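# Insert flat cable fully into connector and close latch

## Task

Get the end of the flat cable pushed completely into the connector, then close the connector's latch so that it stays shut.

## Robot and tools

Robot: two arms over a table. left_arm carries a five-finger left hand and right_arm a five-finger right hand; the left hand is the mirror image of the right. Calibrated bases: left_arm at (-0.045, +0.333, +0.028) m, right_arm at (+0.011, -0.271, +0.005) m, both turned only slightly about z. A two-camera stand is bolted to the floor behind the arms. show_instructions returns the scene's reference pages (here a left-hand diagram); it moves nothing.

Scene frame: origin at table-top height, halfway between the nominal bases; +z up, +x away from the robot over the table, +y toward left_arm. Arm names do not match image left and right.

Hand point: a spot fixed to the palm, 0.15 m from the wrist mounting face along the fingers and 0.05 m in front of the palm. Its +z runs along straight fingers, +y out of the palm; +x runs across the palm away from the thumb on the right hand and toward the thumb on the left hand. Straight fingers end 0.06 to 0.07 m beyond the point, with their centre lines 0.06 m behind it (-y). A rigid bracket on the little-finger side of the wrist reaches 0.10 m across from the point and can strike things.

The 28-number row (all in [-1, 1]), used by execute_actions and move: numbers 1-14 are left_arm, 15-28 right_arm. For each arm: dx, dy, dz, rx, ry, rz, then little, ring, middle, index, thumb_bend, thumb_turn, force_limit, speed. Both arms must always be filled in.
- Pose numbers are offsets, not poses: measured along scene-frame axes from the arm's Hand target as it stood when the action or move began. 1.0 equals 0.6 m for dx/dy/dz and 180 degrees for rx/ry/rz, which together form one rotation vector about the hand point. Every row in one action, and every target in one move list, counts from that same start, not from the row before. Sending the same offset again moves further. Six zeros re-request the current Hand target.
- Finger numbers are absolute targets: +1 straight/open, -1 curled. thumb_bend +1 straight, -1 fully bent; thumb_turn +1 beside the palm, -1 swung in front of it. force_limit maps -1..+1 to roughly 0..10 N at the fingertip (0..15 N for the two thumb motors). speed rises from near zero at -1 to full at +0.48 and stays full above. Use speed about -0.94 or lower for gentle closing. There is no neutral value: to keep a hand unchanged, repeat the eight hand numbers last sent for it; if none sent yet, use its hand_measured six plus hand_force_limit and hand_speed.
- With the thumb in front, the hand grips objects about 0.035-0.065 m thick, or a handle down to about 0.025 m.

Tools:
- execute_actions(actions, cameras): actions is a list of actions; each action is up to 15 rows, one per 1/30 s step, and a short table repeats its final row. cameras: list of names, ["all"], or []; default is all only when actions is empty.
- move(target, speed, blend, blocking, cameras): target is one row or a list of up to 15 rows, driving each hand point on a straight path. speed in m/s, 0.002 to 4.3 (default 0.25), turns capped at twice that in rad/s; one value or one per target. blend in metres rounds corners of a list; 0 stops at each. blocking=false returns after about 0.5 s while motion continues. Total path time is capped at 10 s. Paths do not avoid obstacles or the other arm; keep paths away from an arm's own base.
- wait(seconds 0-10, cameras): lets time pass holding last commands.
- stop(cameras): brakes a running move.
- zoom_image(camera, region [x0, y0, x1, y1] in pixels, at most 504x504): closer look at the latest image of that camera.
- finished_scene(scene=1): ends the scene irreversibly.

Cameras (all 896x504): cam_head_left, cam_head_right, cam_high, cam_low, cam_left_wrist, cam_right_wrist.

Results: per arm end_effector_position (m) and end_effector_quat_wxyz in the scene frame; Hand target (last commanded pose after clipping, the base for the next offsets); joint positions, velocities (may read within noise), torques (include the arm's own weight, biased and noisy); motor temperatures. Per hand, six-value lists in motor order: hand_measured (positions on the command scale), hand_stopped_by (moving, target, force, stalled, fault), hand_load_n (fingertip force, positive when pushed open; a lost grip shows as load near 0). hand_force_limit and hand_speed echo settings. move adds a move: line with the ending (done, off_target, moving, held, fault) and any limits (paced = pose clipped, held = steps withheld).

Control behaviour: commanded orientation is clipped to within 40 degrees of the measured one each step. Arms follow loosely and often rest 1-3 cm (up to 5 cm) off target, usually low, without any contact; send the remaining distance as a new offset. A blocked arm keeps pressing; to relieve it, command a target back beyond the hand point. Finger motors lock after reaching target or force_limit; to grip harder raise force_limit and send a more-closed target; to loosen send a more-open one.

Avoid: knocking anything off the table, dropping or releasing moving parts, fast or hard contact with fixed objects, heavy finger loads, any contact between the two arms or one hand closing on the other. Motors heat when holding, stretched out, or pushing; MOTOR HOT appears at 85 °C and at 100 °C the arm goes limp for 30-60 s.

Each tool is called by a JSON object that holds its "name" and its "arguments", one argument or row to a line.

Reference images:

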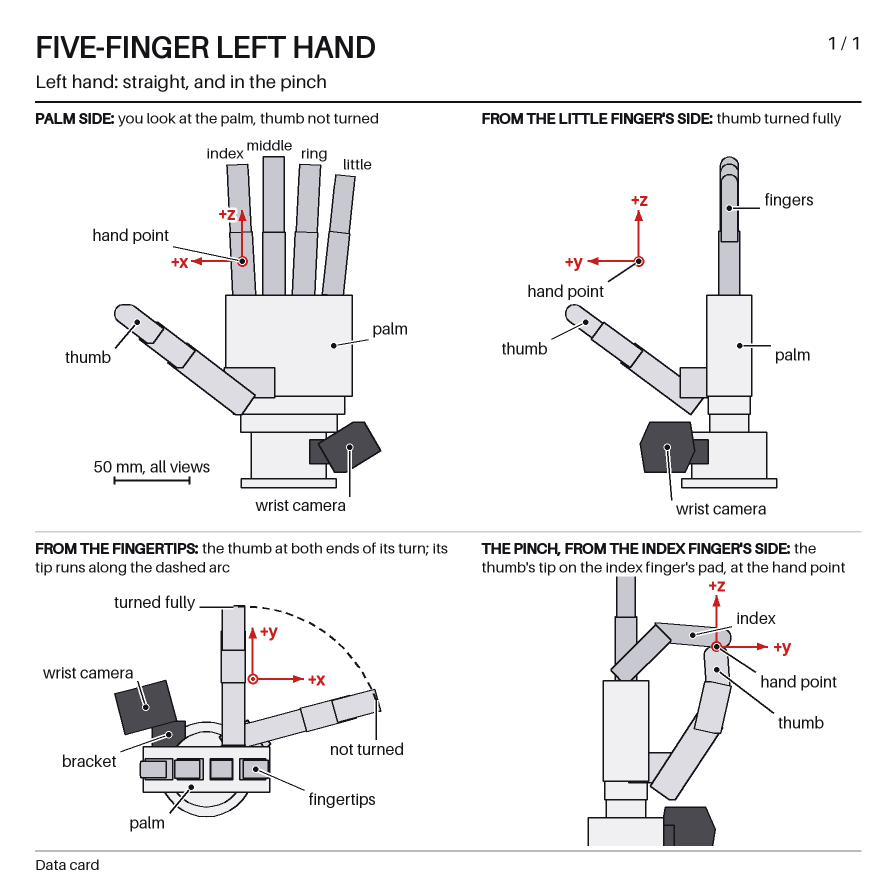

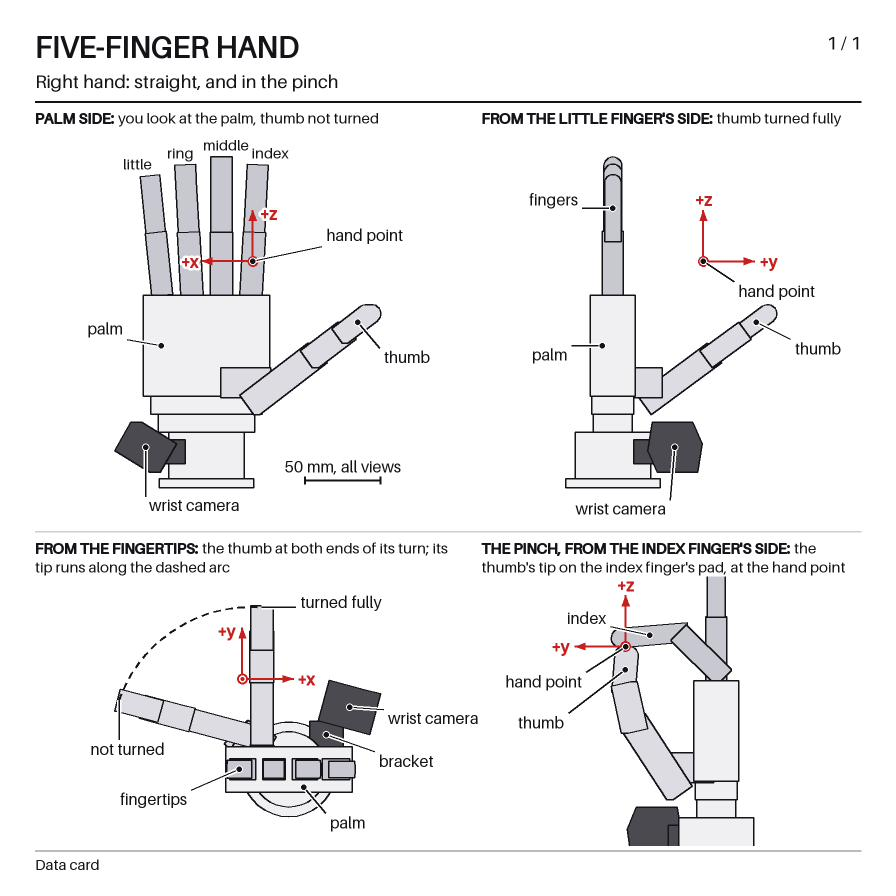

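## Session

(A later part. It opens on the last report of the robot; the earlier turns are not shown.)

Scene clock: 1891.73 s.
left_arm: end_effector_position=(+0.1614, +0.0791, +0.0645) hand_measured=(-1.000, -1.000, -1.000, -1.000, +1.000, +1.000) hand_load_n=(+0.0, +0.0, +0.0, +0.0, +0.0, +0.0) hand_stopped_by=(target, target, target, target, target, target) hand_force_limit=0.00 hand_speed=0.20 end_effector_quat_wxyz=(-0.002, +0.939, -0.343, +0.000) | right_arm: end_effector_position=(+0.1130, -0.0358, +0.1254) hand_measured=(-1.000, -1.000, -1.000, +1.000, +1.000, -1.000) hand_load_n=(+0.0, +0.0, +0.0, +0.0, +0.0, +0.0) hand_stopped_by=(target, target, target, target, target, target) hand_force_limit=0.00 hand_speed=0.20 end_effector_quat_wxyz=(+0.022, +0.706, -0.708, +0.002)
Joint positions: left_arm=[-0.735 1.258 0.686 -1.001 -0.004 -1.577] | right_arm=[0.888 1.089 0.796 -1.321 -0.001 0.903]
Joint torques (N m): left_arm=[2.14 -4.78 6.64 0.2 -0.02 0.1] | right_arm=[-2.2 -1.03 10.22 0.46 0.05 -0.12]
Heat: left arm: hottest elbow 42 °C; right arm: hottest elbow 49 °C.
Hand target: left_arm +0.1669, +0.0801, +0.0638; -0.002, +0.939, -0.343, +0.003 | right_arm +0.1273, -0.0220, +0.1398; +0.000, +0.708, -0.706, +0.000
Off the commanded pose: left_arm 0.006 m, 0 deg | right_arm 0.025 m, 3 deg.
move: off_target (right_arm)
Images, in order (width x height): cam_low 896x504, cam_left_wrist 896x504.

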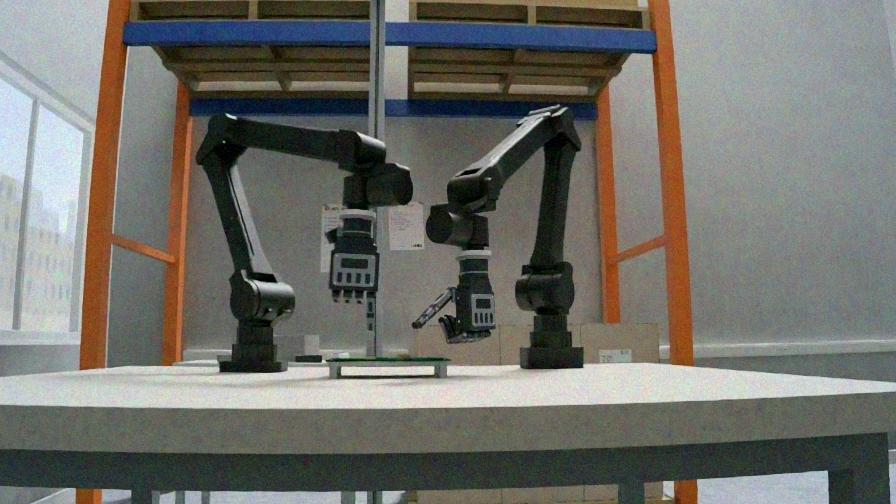

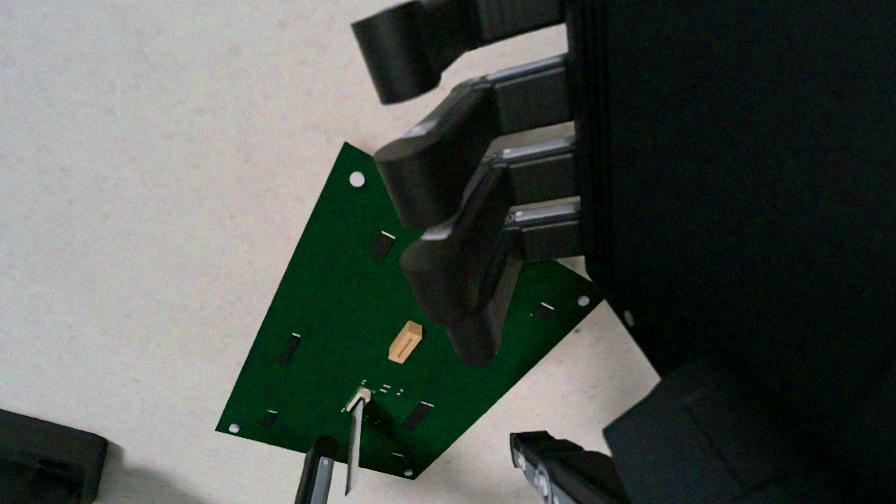

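{"name": "move", "arguments": {
  "target": [
    [0.0,0.0,0.0,0,0,0,-1,-1,-1,-1,1,1,0,0.2,0.0,0.0,-0.04,0,0,0,-1,-1,-1,1,1,-1,0,0.2]
  ],
  "speed": 0.06,
  "cameras": ["cam_left_wrist","cam_low"]
}}

{"name": "zoom_image", "arguments": {
  "camera": "cam_left_wrist",
  "region": [290, 360, 400, 470]
}}

{"name": "zoom_image", "arguments": {
  "camera": "cam_low",
  "region": [335, 300, 405, 380]
}}

Scene clock: 2024.37 s.
left_arm: end_effector_position=(+0.1614, +0.0791, +0.0645) hand_measured=(-1.000, -1.000, -1.000, -1.000, +1.000, +1.000) hand_load_n=(+0.0, +0.0, +0.0, +0.0, +0.0, +0.0) hand_stopped_by=(target, target, target, target, target, target) hand_force_limit=0.00 hand_speed=0.20 end_effector_quat_wxyz=(-0.002, +0.939, -0.343, +0.000) | right_arm: end_effector_position=(+0.1239, -0.0221, +0.1188) hand_measured=(-1.000, -1.000, -1.000, +1.000, +1.000, -1.000) hand_load_n=(+0.0, +0.5, +0.0, +0.0, +0.0, +0.0) hand_stopped_by=(target, target, target, target, target, target) hand_force_limit=0.00 hand_speed=0.20 end_effector_quat_wxyz=(+0.000, +0.706, -0.708, -0.001)
Joint positions: left_arm=[-0.735 1.258 0.686 -1.001 -0.004 -1.577] | right_arm=[0.888 1.111 0.796 -1.254 -0.001 0.902]
Joint torques (N m): left_arm=[1.9 -4.95 6.67 0.13 -0.03 0.1] | right_arm=[-2.26 -1.26 6.76 0.65 0.03 -0.1]
Motor temperatures (°C): left_arm=[26 32 42 27 25 27] | right_arm=[29 27 56 24 26 25]
Heat: left arm: hottest elbow 42 °C; right arm: hottest elbow 56 °C.
Hand target: left_arm +0.1669, +0.0801, +0.0638; -0.002, +0.939, -0.343, +0.003 | right_arm +0.1273, -0.0220, +0.1158; +0.000, +0.708, -0.706, +0.000
Off the commanded pose: left_arm 0.006 m, 0 deg | right_arm 0.005 m, 0 deg.
move: done
Images, in order (width x height): cam_low 896x504, cam_left_wrist 896x504.

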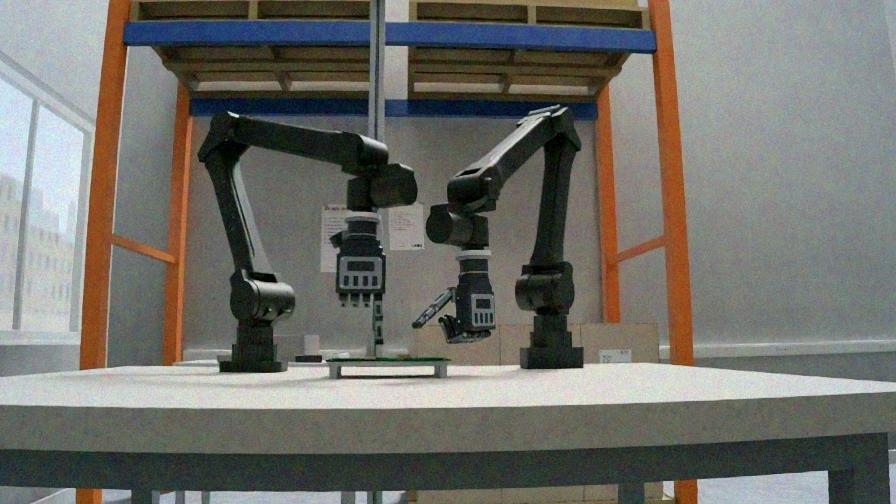

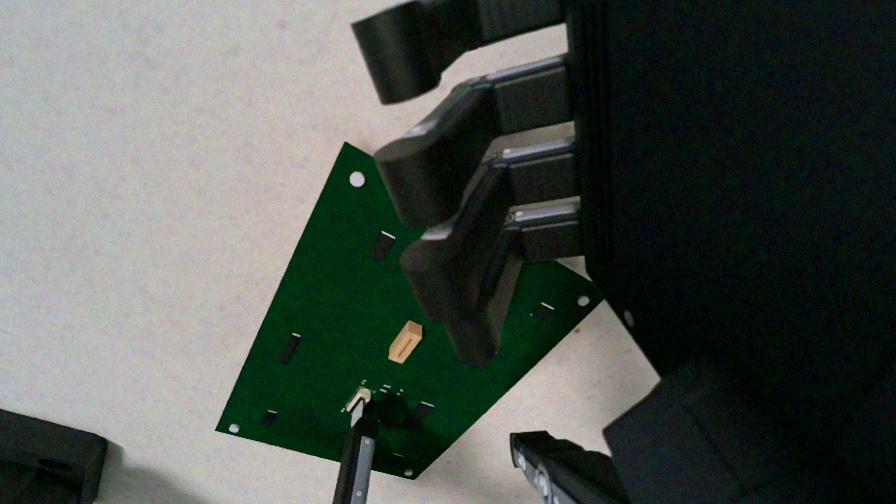

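Scaled by 4.582 from the camera's 896x504 image, which has a finer 1280x720 frame.

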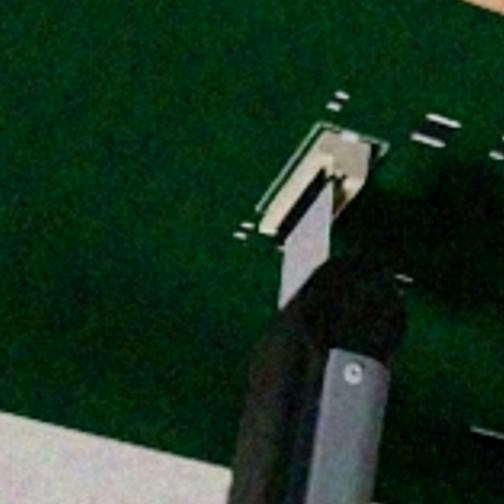

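Scaled by 6.300 from the camera's 896x504 image, which has a finer 1280x720 frame.

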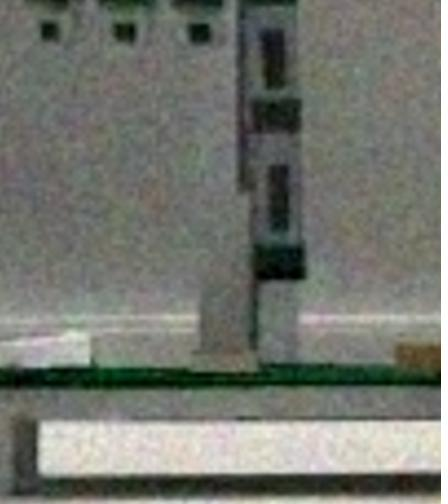

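{"name": "move", "arguments": {
  "target": [
    [0.0,0.0,0.0,0,0,0,-1,-1,-1,-1,1,1,0,0.2,-0.006,0.004,-0.022,0,0,0,-1,-1,-1,1,1,-1,0,0.2]
  ],
  "speed": 0.05,
  "cameras": ["cam_left_wrist","cam_low"]
}}

{"name": "zoom_image", "arguments": {
  "camera": "cam_left_wrist",
  "region": [310, 370, 400, 460]
}}

{"name": "zoom_image", "arguments": {
  "camera": "cam_low",
  "region": [345, 315, 405, 375]
}}

Scene clock: 2124.57 s.
left_arm: end_effector_position=(+0.1614, +0.0791, +0.0645) hand_measured=(-1.000, -1.000, -1.000, -1.000, +1.000, +1.000) hand_load_n=(+0.5, +0.0, +0.0, +0.0, +0.0, +0.0) hand_stopped_by=(target, target, target, target, target, target) hand_force_limit=0.00 hand_speed=0.20 end_effector_quat_wxyz=(-0.002, +0.939, -0.343, +0.000) | right_arm: end_effector_position=(+0.1241, -0.0218, +0.1060) hand_measured=(-1.000, -1.000, -1.000, +1.000, +1.000, -1.000) hand_load_n=(+0.0, +0.5, +0.5, +0.0, +0.0, +0.5) hand_stopped_by=(target, target, target, target, target, target) hand_force_limit=0.00 hand_speed=0.20 end_effector_quat_wxyz=(-0.001, +0.706, -0.708, -0.001)
Joint positions: left_arm=[-0.735 1.258 0.686 -1.001 -0.004 -1.577] | right_arm=[0.888 1.125 0.77 -1.214 -0.001 0.902]
Joint torques (N m): left_arm=[2.2 -4.66 6.6 0.18 -0.02 0.1] | right_arm=[-1.2 -1.32 6.6 0.72 0.02 0.08]
Motor temperatures (°C): left_arm=[26 32 42 27 25 27] | right_arm=[29 27 47 24 26 25]
Heat: left arm: hottest elbow 42 °C; right arm: hottest elbow 47 °C.
Hand target: left_arm +0.1669, +0.0801, +0.0638; -0.002, +0.939, -0.343, +0.003 | right_arm +0.1238, -0.0195, +0.1027; +0.000, +0.708, -0.706, +0.000
Off the commanded pose: left_arm 0.006 m, 0 deg | right_arm 0.004 m, 0 deg.
move: done
Images, in order (width x height): cam_low 896x504, cam_left_wrist 896x504.

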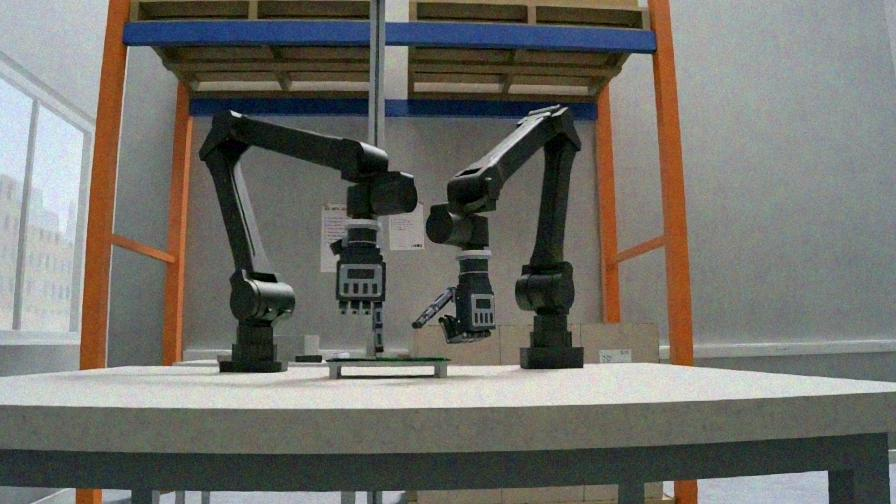

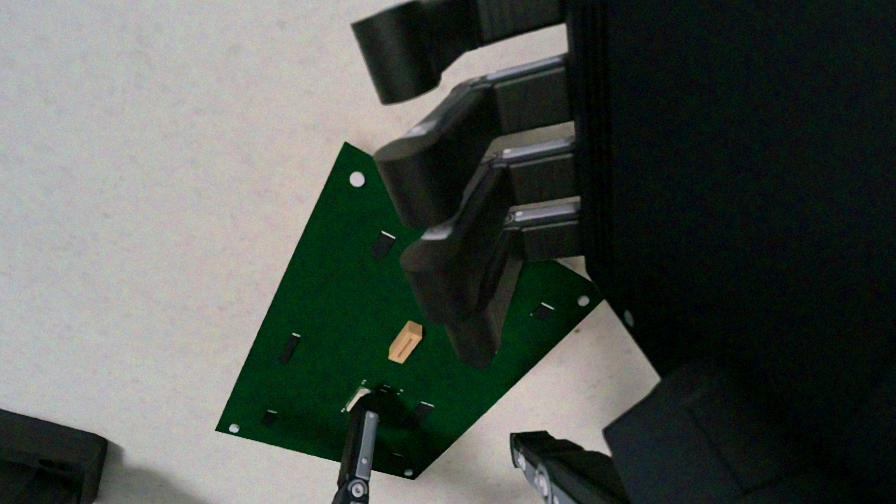

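Scaled by 5.600 from the camera's 896x504 image, which has a finer 1280x720 frame.

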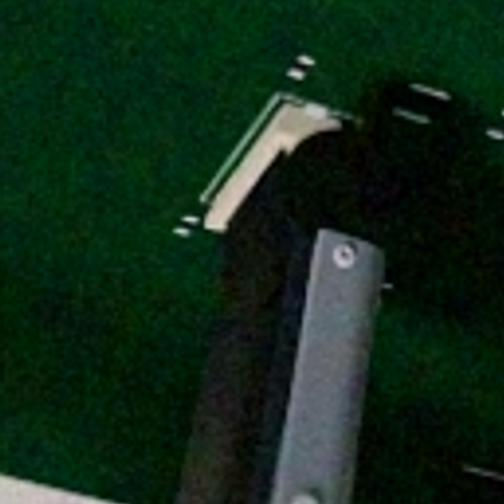

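Scaled by 8.400 from the camera's 896x504 image, which has a finer 1280x720 frame.

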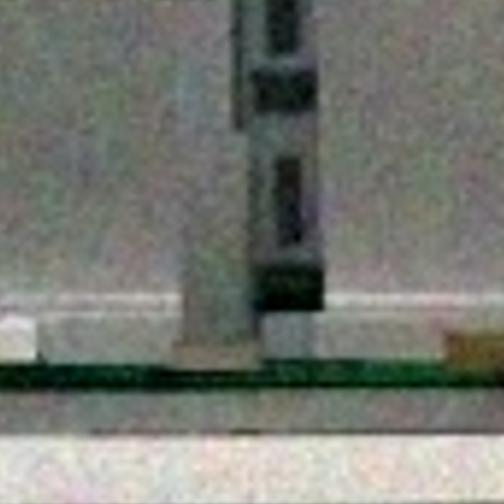

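{"name": "move", "arguments": {
  "target": [
    [0.0,0.0,0.0,0,0,0,-1,-1,-1,-1,1,1,0,0.2,-0.03,0.0,0.01,0,0,0,-1,-1,-1,1,1,-1,0,0.2]
  ],
  "speed": 0.08,
  "cameras": ["cam_left_wrist","cam_low"]
}}

{"name": "zoom_image", "arguments": {
  "camera": "cam_left_wrist",
  "region": [310, 370, 400, 460]
}}

Scene clock: 2183.70 s.
left_arm: end_effector_position=(+0.1614, +0.0791, +0.0645) hand_measured=(-1.000, -1.000, -1.000, -1.000, +1.000, +1.000) hand_load_n=(+0.0, +0.0, +0.0, +0.0, +0.0, +0.0) hand_stopped_by=(target, target, target, target, target, target) hand_force_limit=0.00 hand_speed=0.20 end_effector_quat_wxyz=(-0.002, +0.939, -0.343, +0.000) | right_arm: end_effector_position=(+0.1083, -0.0193, +0.1057) hand_measured=(-1.000, -1.000, -1.000, +1.000, +1.000, -1.000) hand_load_n=(+0.0, +0.0, +0.0, +0.0, +0.0, +0.0) hand_stopped_by=(target, target, target, target, target, target) hand_force_limit=0.00 hand_speed=0.20 end_effector_quat_wxyz=(+0.003, +0.710, -0.705, +0.000)
Joint positions: left_arm=[-0.735 1.258 0.686 -1.001 -0.004 -1.577] | right_arm=[0.939 1.11 0.759 -1.225 -0.001 0.944]
Joint torques (N m): left_arm=[2.02 -4.78 6.67 0.13 -0.01 0.1] | right_arm=[-1.14 -2.9 6.6 0.01 0.01 0.14]
Heat: left arm: hottest elbow 42 °C; right arm: hottest elbow 46 °C.
Hand target: left_arm +0.1669, +0.0801, +0.0638; -0.002, +0.939, -0.343, +0.003 | right_arm +0.1057, -0.0195, +0.1087; +0.000, +0.708, -0.706, +0.000
Off the commanded pose: left_arm 0.006 m, 0 deg | right_arm 0.004 m, 0 deg.
move: done
Images, in order (width x height): cam_low 896x504, cam_left_wrist 896x504.

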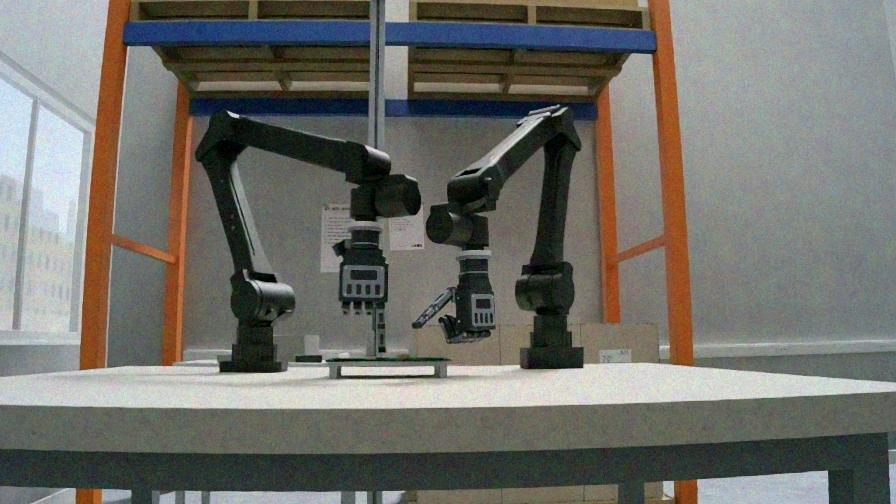

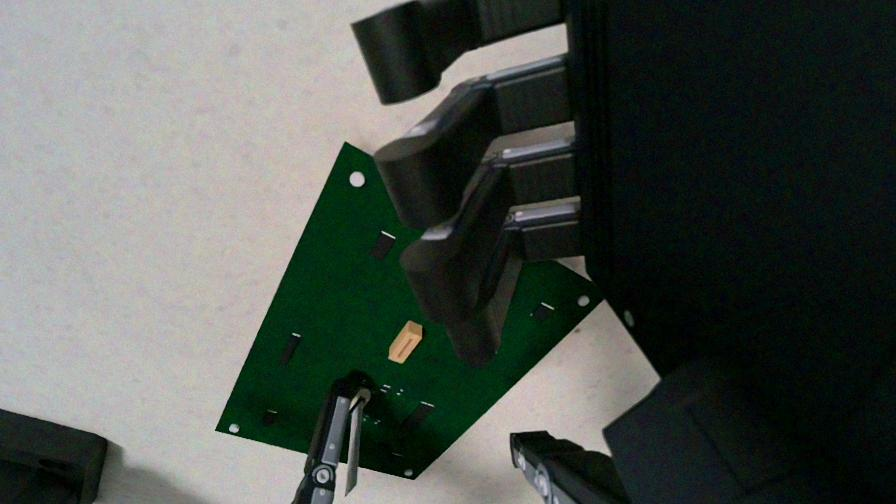

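Scaled by 5.600 from the camera's 896x504 image, which has a finer 1280x720 frame.

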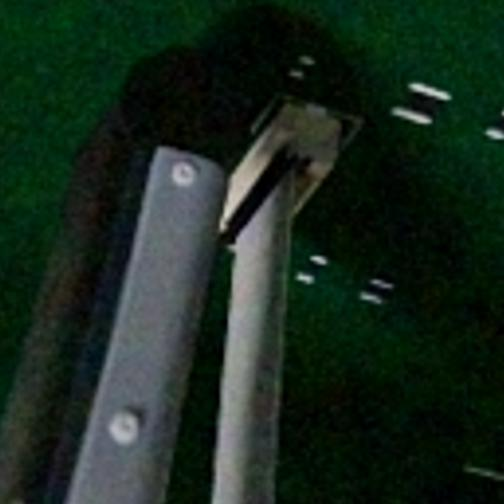

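{"name": "move", "arguments": {
  "target": [
    [0.0,0.0,0.0,0,0,0,-1,-1,-1,-1,1,1,0,0.2,0.0,-0.027,0.0,0,0,0,-1,-1,-1,1,1,-1,0,0.2]
  ],
  "speed": 0.08,
  "cameras": ["cam_left_wrist","cam_low"]
}}

{"name": "zoom_image", "arguments": {
  "camera": "cam_left_wrist",
  "region": [310, 370, 400, 460]
}}

{"name": "zoom_image", "arguments": {
  "camera": "cam_low",
  "region": [345, 315, 405, 375]
}}

Scene clock: 2200.03 s.
left_arm: end_effector_position=(+0.1614, +0.0791, +0.0645) hand_measured=(-1.000, -1.000, -1.000, -1.000, +1.000, +1.000) hand_load_n=(+0.0, +0.0, +0.0, +0.0, +0.0, +0.0) hand_stopped_by=(target, target, target, target, target, target) hand_force_limit=0.00 hand_speed=0.20 end_effector_quat_wxyz=(-0.002, +0.939, -0.343, +0.000) | right_arm: end_effector_position=(+0.1052, -0.0323, +0.1059) hand_measured=(-1.000, -1.000, -1.000, +1.000, +1.000, -1.000) hand_load_n=(+0.0, +0.0, +0.0, +0.0, +0.0, +0.0) hand_stopped_by=(target, target, target, target, target, target) hand_force_limit=0.00 hand_speed=0.20 end_effector_quat_wxyz=(+0.003, +0.706, -0.708, +0.000)
Joint positions: left_arm=[-0.735 1.258 0.686 -1.001 -0.004 -1.577] | right_arm=[0.92 1.07 0.732 -1.238 -0.001 0.935]
Joint torques (N m): left_arm=[2.32 -4.89 6.65 0.2 -0.03 0.09] | right_arm=[-2.26 -2.49 6.6 0.02 0.02 -0.09]
Heat: left arm: hottest elbow 42 °C; right arm: hottest elbow 45 °C.
Hand target: left_arm +0.1669, +0.0801, +0.0638; -0.002, +0.939, -0.343, +0.003 | right_arm +0.1057, -0.0358, +0.1086; +0.000, +0.708, -0.706, +0.000
Off the commanded pose: left_arm 0.006 m, 0 deg | right_arm 0.004 m, 0 deg.
move: done
Images, in order (width x height): cam_low 896x504, cam_left_wrist 896x504.

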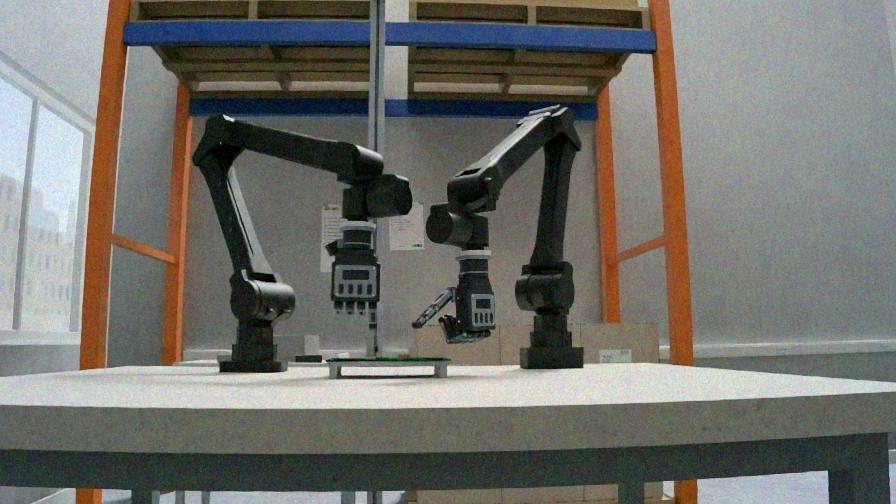

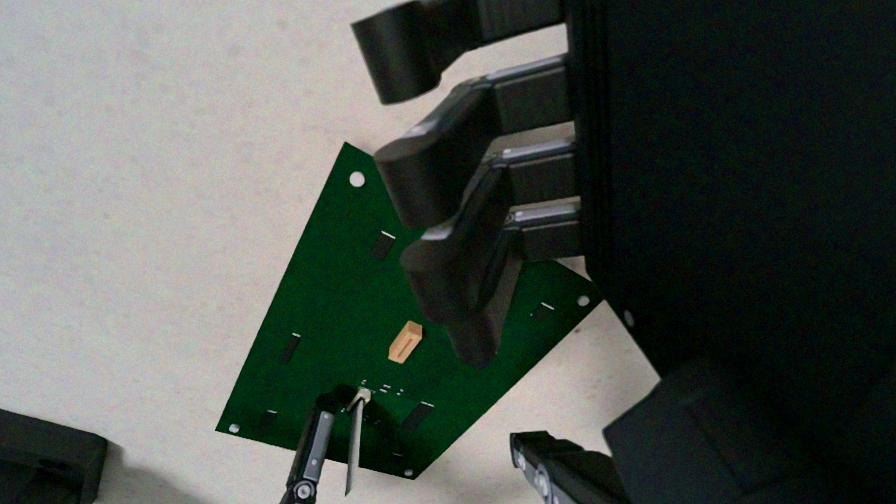

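Scaled by 5.600 from the camera's 896x504 image, which has a finer 1280x720 frame.

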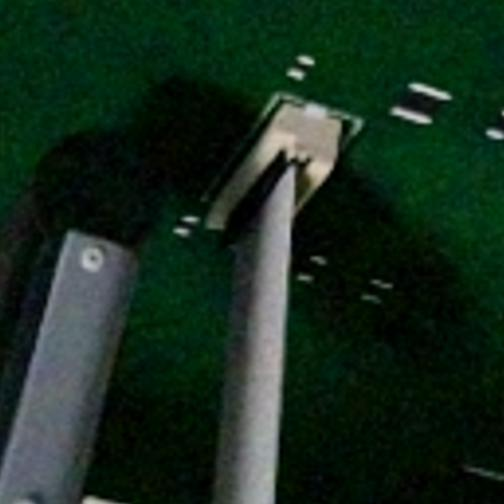

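Scaled by 8.400 from the camera's 896x504 image, which has a finer 1280x720 frame.

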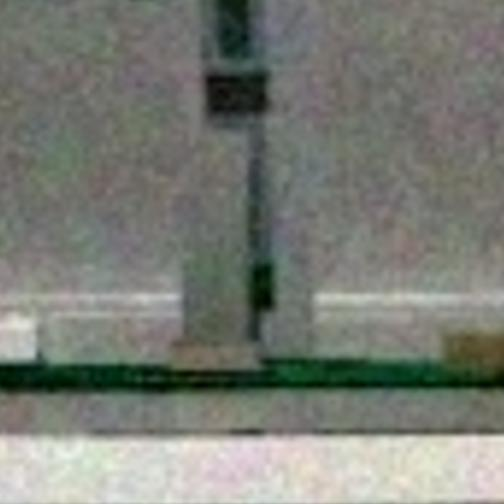

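{"name": "move", "arguments": {
  "target": [
    [0.0,0.0,0.0,0,0,0,-1,-1,-1,-1,1,1,0,0.2,0.017,-0.002,0.0,0,0,0,-1,-1,-1,1,1,-1,0,0.2]
  ],
  "speed": 0.08,
  "cameras": ["cam_left_wrist","cam_low"]
}}

{"name": "zoom_image", "arguments": {
  "camera": "cam_left_wrist",
  "region": [310, 370, 400, 460]
}}

{"name": "zoom_image", "arguments": {
  "camera": "cam_low",
  "region": [345, 315, 405, 375]
}}

Scene clock: 2220.97 s.
left_arm: end_effector_position=(+0.1614, +0.0791, +0.0645) hand_measured=(-1.000, -1.000, -1.000, -1.000, +1.000, +1.000) hand_load_n=(+0.0, +0.0, +0.0, +0.0, +0.0, +0.0) hand_stopped_by=(target, target, target, target, target, target) hand_force_limit=0.00 hand_speed=0.20 end_effector_quat_wxyz=(-0.002, +0.939, -0.343, +0.000) | right_arm: end_effector_position=(+0.1122, -0.0376, +0.1060) hand_measured=(-1.000, -1.000, -1.000, +1.000, +1.000, -1.000) hand_load_n=(+0.0, +0.0, +0.0, +0.0, +0.0, +0.0) hand_stopped_by=(target, target, target, target, target, target) hand_force_limit=0.00 hand_speed=0.20 end_effector_quat_wxyz=(+0.003, +0.706, -0.708, +0.000)
Joint positions: left_arm=[-0.735 1.258 0.686 -1.001 -0.004 -1.577] | right_arm=[0.886 1.07 0.732 -1.238 -0.001 0.901]
Joint torques (N m): left_arm=[2.08 -4.78 6.65 0.14 -0.01 0.11] | right_arm=[-2.26 -1.32 7.41 0.24 0.03 -0.08]
Heat: left arm: hottest elbow 42 °C; right arm: hottest elbow 44 °C.
Hand target: left_arm +0.1669, +0.0801, +0.0638; -0.002, +0.939, -0.343, +0.003 | right_arm +0.1159, -0.0370, +0.1086; +0.000, +0.708, -0.706, +0.000
Off the commanded pose: left_arm 0.006 m, 0 deg | right_arm 0.005 m, 0 deg.
move: done
Images, in order (width x height): cam_low 896x504, cam_left_wrist 896x504.

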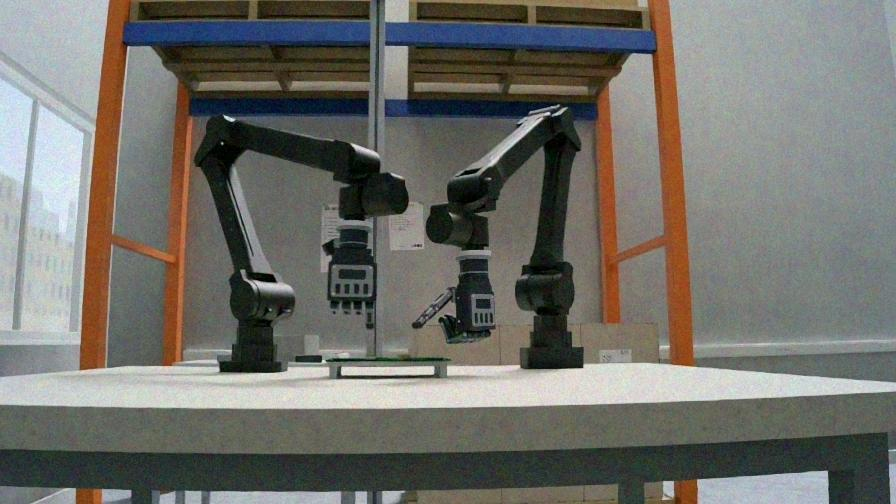

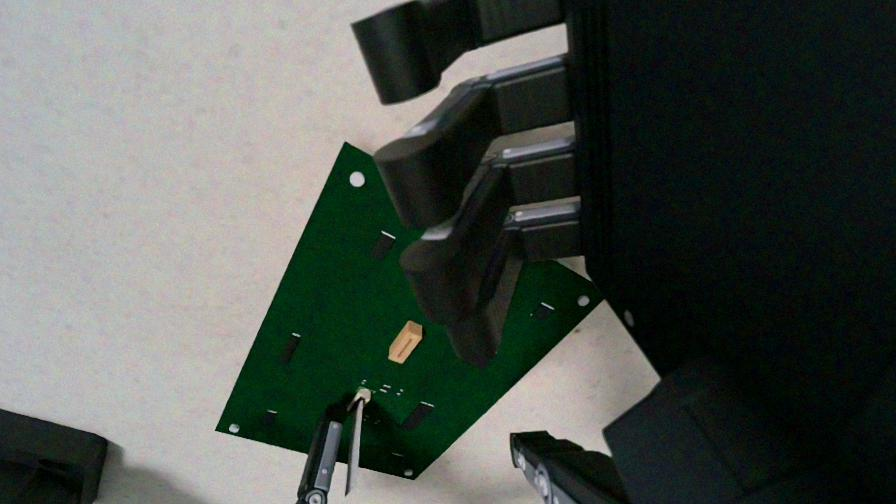

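Scaled by 5.600 from the camera's 896x504 image, which has a finer 1280x720 frame.

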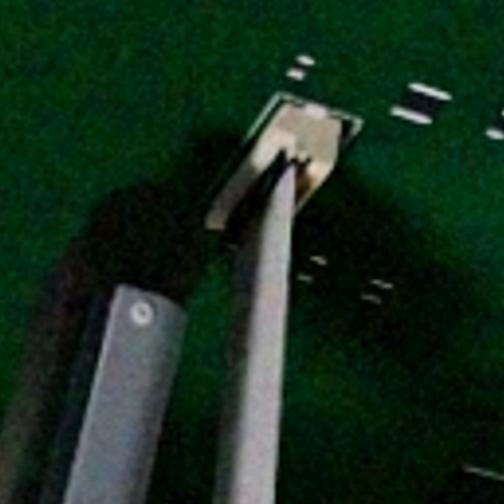

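Scaled by 8.400 from the camera's 896x504 image, which has a finer 1280x720 frame.

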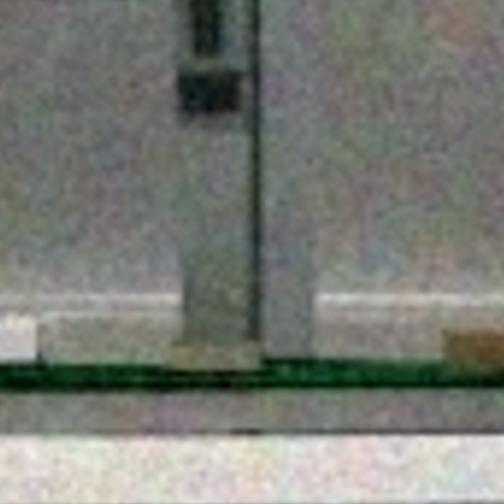

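{"name": "move", "arguments": {
  "target": [
    [0.0,0.0,0.0,0,0,0,-1,-1,-1,-1,1,1,0,0.2,0.012,0.006,0.0,0,0,0,-1,-1,-1,1,1,-1,0,0.2]
  ],
  "speed": 0.08,
  "cameras": ["cam_left_wrist","cam_low"]
}}

{"name": "zoom_image", "arguments": {
  "camera": "cam_left_wrist",
  "region": [310, 370, 400, 460]
}}

{"name": "zoom_image", "arguments": {
  "camera": "cam_low",
  "region": [345, 315, 405, 375]
}}

Scene clock: 2237.07 s.
left_arm: end_effector_position=(+0.1614, +0.0791, +0.0645) hand_measured=(-1.000, -1.000, -1.000, -1.000, +1.000, +1.000) hand_load_n=(+0.0, +0.0, +0.0, +0.0, +0.0, +0.0) hand_stopped_by=(target, target, target, target, target, target) hand_force_limit=0.00 hand_speed=0.20 end_effector_quat_wxyz=(-0.002, +0.939, -0.343, +0.000) | right_arm: end_effector_position=(+0.1143, -0.0400, +0.1028) hand_measured=(-1.000, -1.000, -1.000, +1.000, +1.000, -1.000) hand_load_n=(+0.0, +0.0, +0.0, +0.0, +0.0, +0.0) hand_stopped_by=(target, target, target, target, target, target) hand_force_limit=0.00 hand_speed=0.20 end_effector_quat_wxyz=(+0.010, +0.706, -0.708, +0.000)
Joint positions: left_arm=[-0.735 1.258 0.686 -1.001 -0.004 -1.577] | right_arm=[0.873 1.085 0.732 -1.238 -0.001 0.889]
Joint torques (N m): left_arm=[2.14 -4.84 6.6 0.2 -0.04 0.1] | right_arm=[-2.32 -0.91 8.44 0.51 0.03 -0.1]
Heat: left arm: hottest elbow 42 °C; right arm: hottest elbow 44 °C.
Hand target: left_arm +0.1669, +0.0801, +0.0638; -0.002, +0.939, -0.343, +0.003 | right_arm +0.1231, -0.0334, +0.1086; +0.000, +0.708, -0.706, +0.000
Off the commanded pose: left_arm 0.006 m, 0 deg | right_arm 0.012 m, 1 deg.
move: off_target (right_arm)
Images, in order (width x height): cam_low 896x504, cam_left_wrist 896x504.

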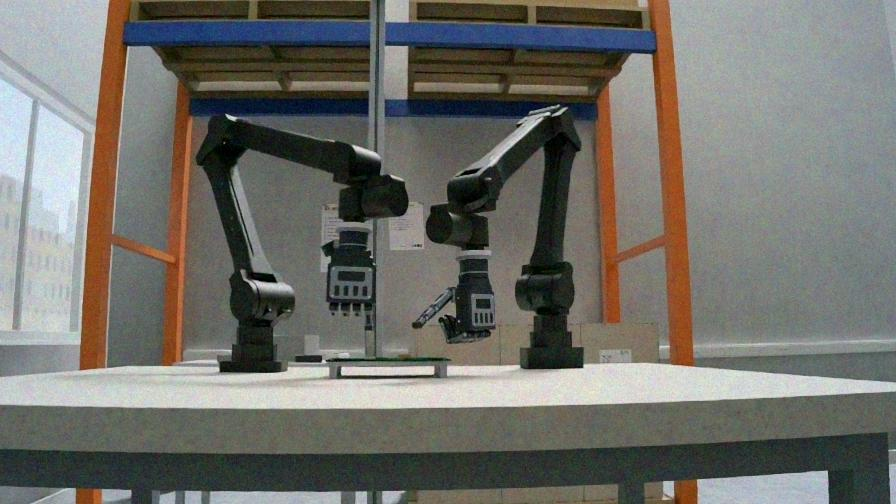

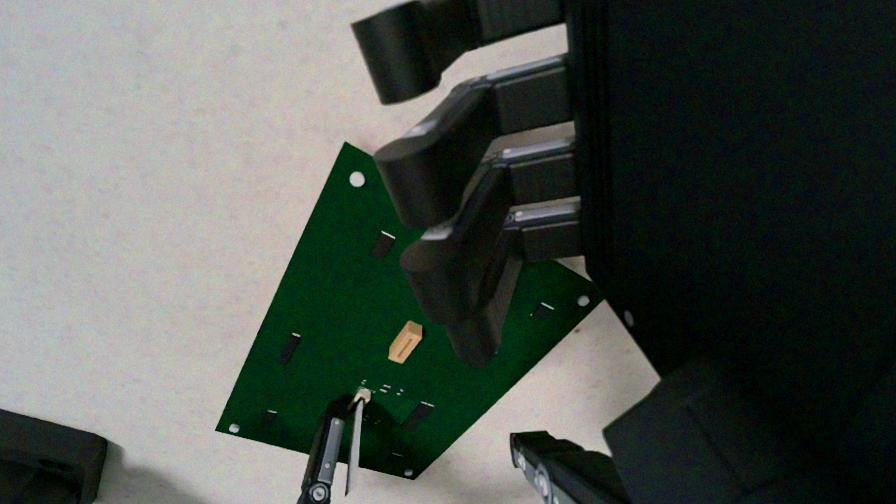

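Scaled by 5.600 from the camera's 896x504 image, which has a finer 1280x720 frame.

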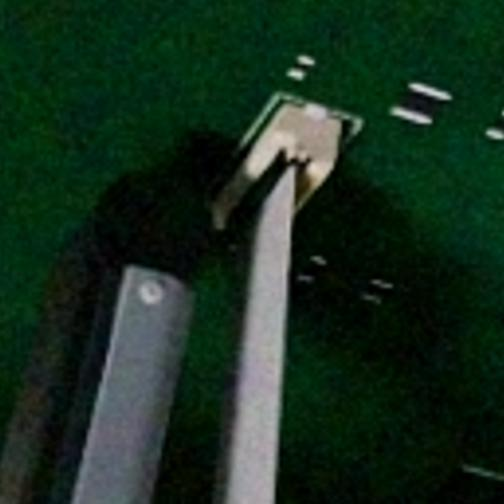

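Scaled by 8.400 from the camera's 896x504 image, which has a finer 1280x720 frame.

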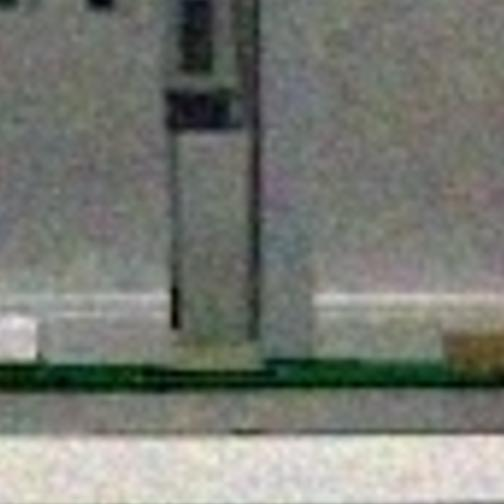

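{"name": "move", "arguments": {
  "target": [
    [0.0,0.0,0.0,0,0,0,-1,-1,-1,-1,1,1,0,0.2,0.008,0.004,0.02,0,0,0,-1,-1,-1,1,1,-1,0,0.2]
  ],
  "speed": 0.08,
  "cameras": ["cam_left_wrist","cam_low"]
}}

{"name": "zoom_image", "arguments": {
  "camera": "cam_left_wrist",
  "region": [310, 370, 400, 460]
}}

{"name": "zoom_image", "arguments": {
  "camera": "cam_low",
  "region": [345, 315, 405, 375]
}}

Scene clock: 2267.90 s.
left_arm: end_effector_position=(+0.1614, +0.0791, +0.0645) hand_measured=(-1.000, -1.000, -1.000, -1.000, +1.000, +1.000) hand_load_n=(+0.0, +0.0, +0.0, +0.0, +0.0, +0.0) hand_stopped_by=(target, target, target, target, target, target) hand_force_limit=0.00 hand_speed=0.20 end_effector_quat_wxyz=(-0.002, +0.939, -0.343, +0.000) | right_arm: end_effector_position=(+0.1153, -0.0418, +0.1067) hand_measured=(-1.000, -1.000, -1.000, +1.000, +1.000, -1.000) hand_load_n=(+0.5, +0.0, +0.0, +0.0, +0.0, +0.0) hand_stopped_by=(target, target, target, target, target, target) hand_force_limit=0.00 hand_speed=0.20 end_effector_quat_wxyz=(+0.014, +0.706, -0.708, +0.001)
Joint positions: left_arm=[-0.735 1.258 0.686 -1.001 -0.004 -1.577] | right_arm=[0.866 1.085 0.743 -1.257 -0.001 0.881]
Joint torques (N m): left_arm=[2.14 -4.72 6.69 0.13 -0.03 0.1] | right_arm=[-2.2 -0.79 10.17 0.02 0.04 -0.1]
Heat: left arm: hottest elbow 42 °C; right arm: hottest elbow 44 °C.
Hand target: left_arm +0.1669, +0.0801, +0.0638; -0.002, +0.939, -0.343, +0.003 | right_arm +0.1279, -0.0310, +0.1207; +0.000, +0.708, -0.706, +0.000
Off the commanded pose: left_arm 0.006 m, 0 deg | right_arm 0.022 m, 2 deg.
move: off_target (right_arm)
Images, in order (width x height): cam_low 896x504, cam_left_wrist 896x504.

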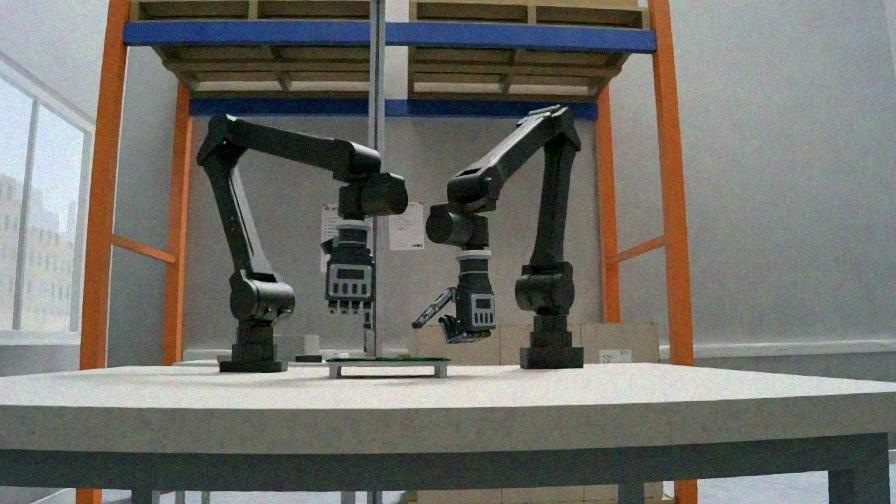

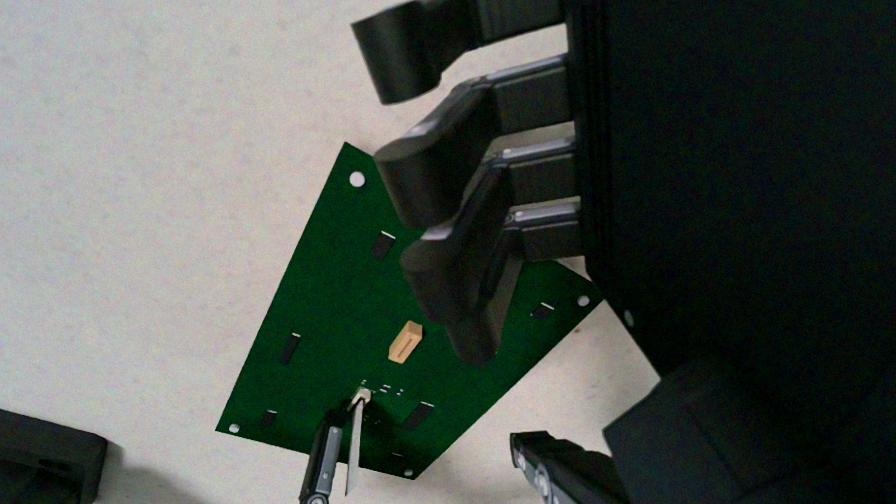

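Scaled by 5.600 from the camera's 896x504 image, which has a finer 1280x720 frame.

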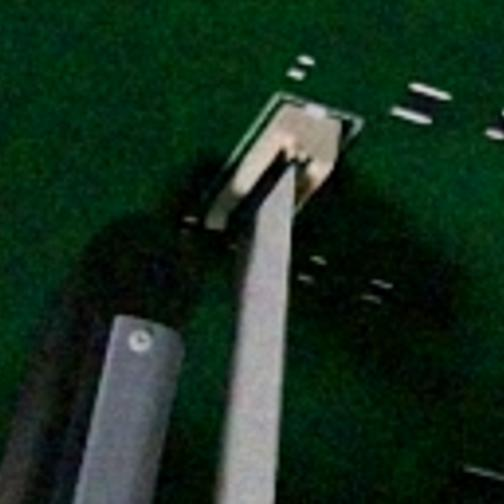

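Scaled by 8.400 from the camera's 896x504 image, which has a finer 1280x720 frame.

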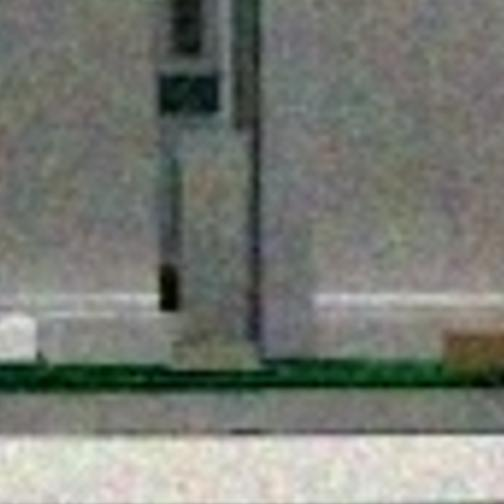

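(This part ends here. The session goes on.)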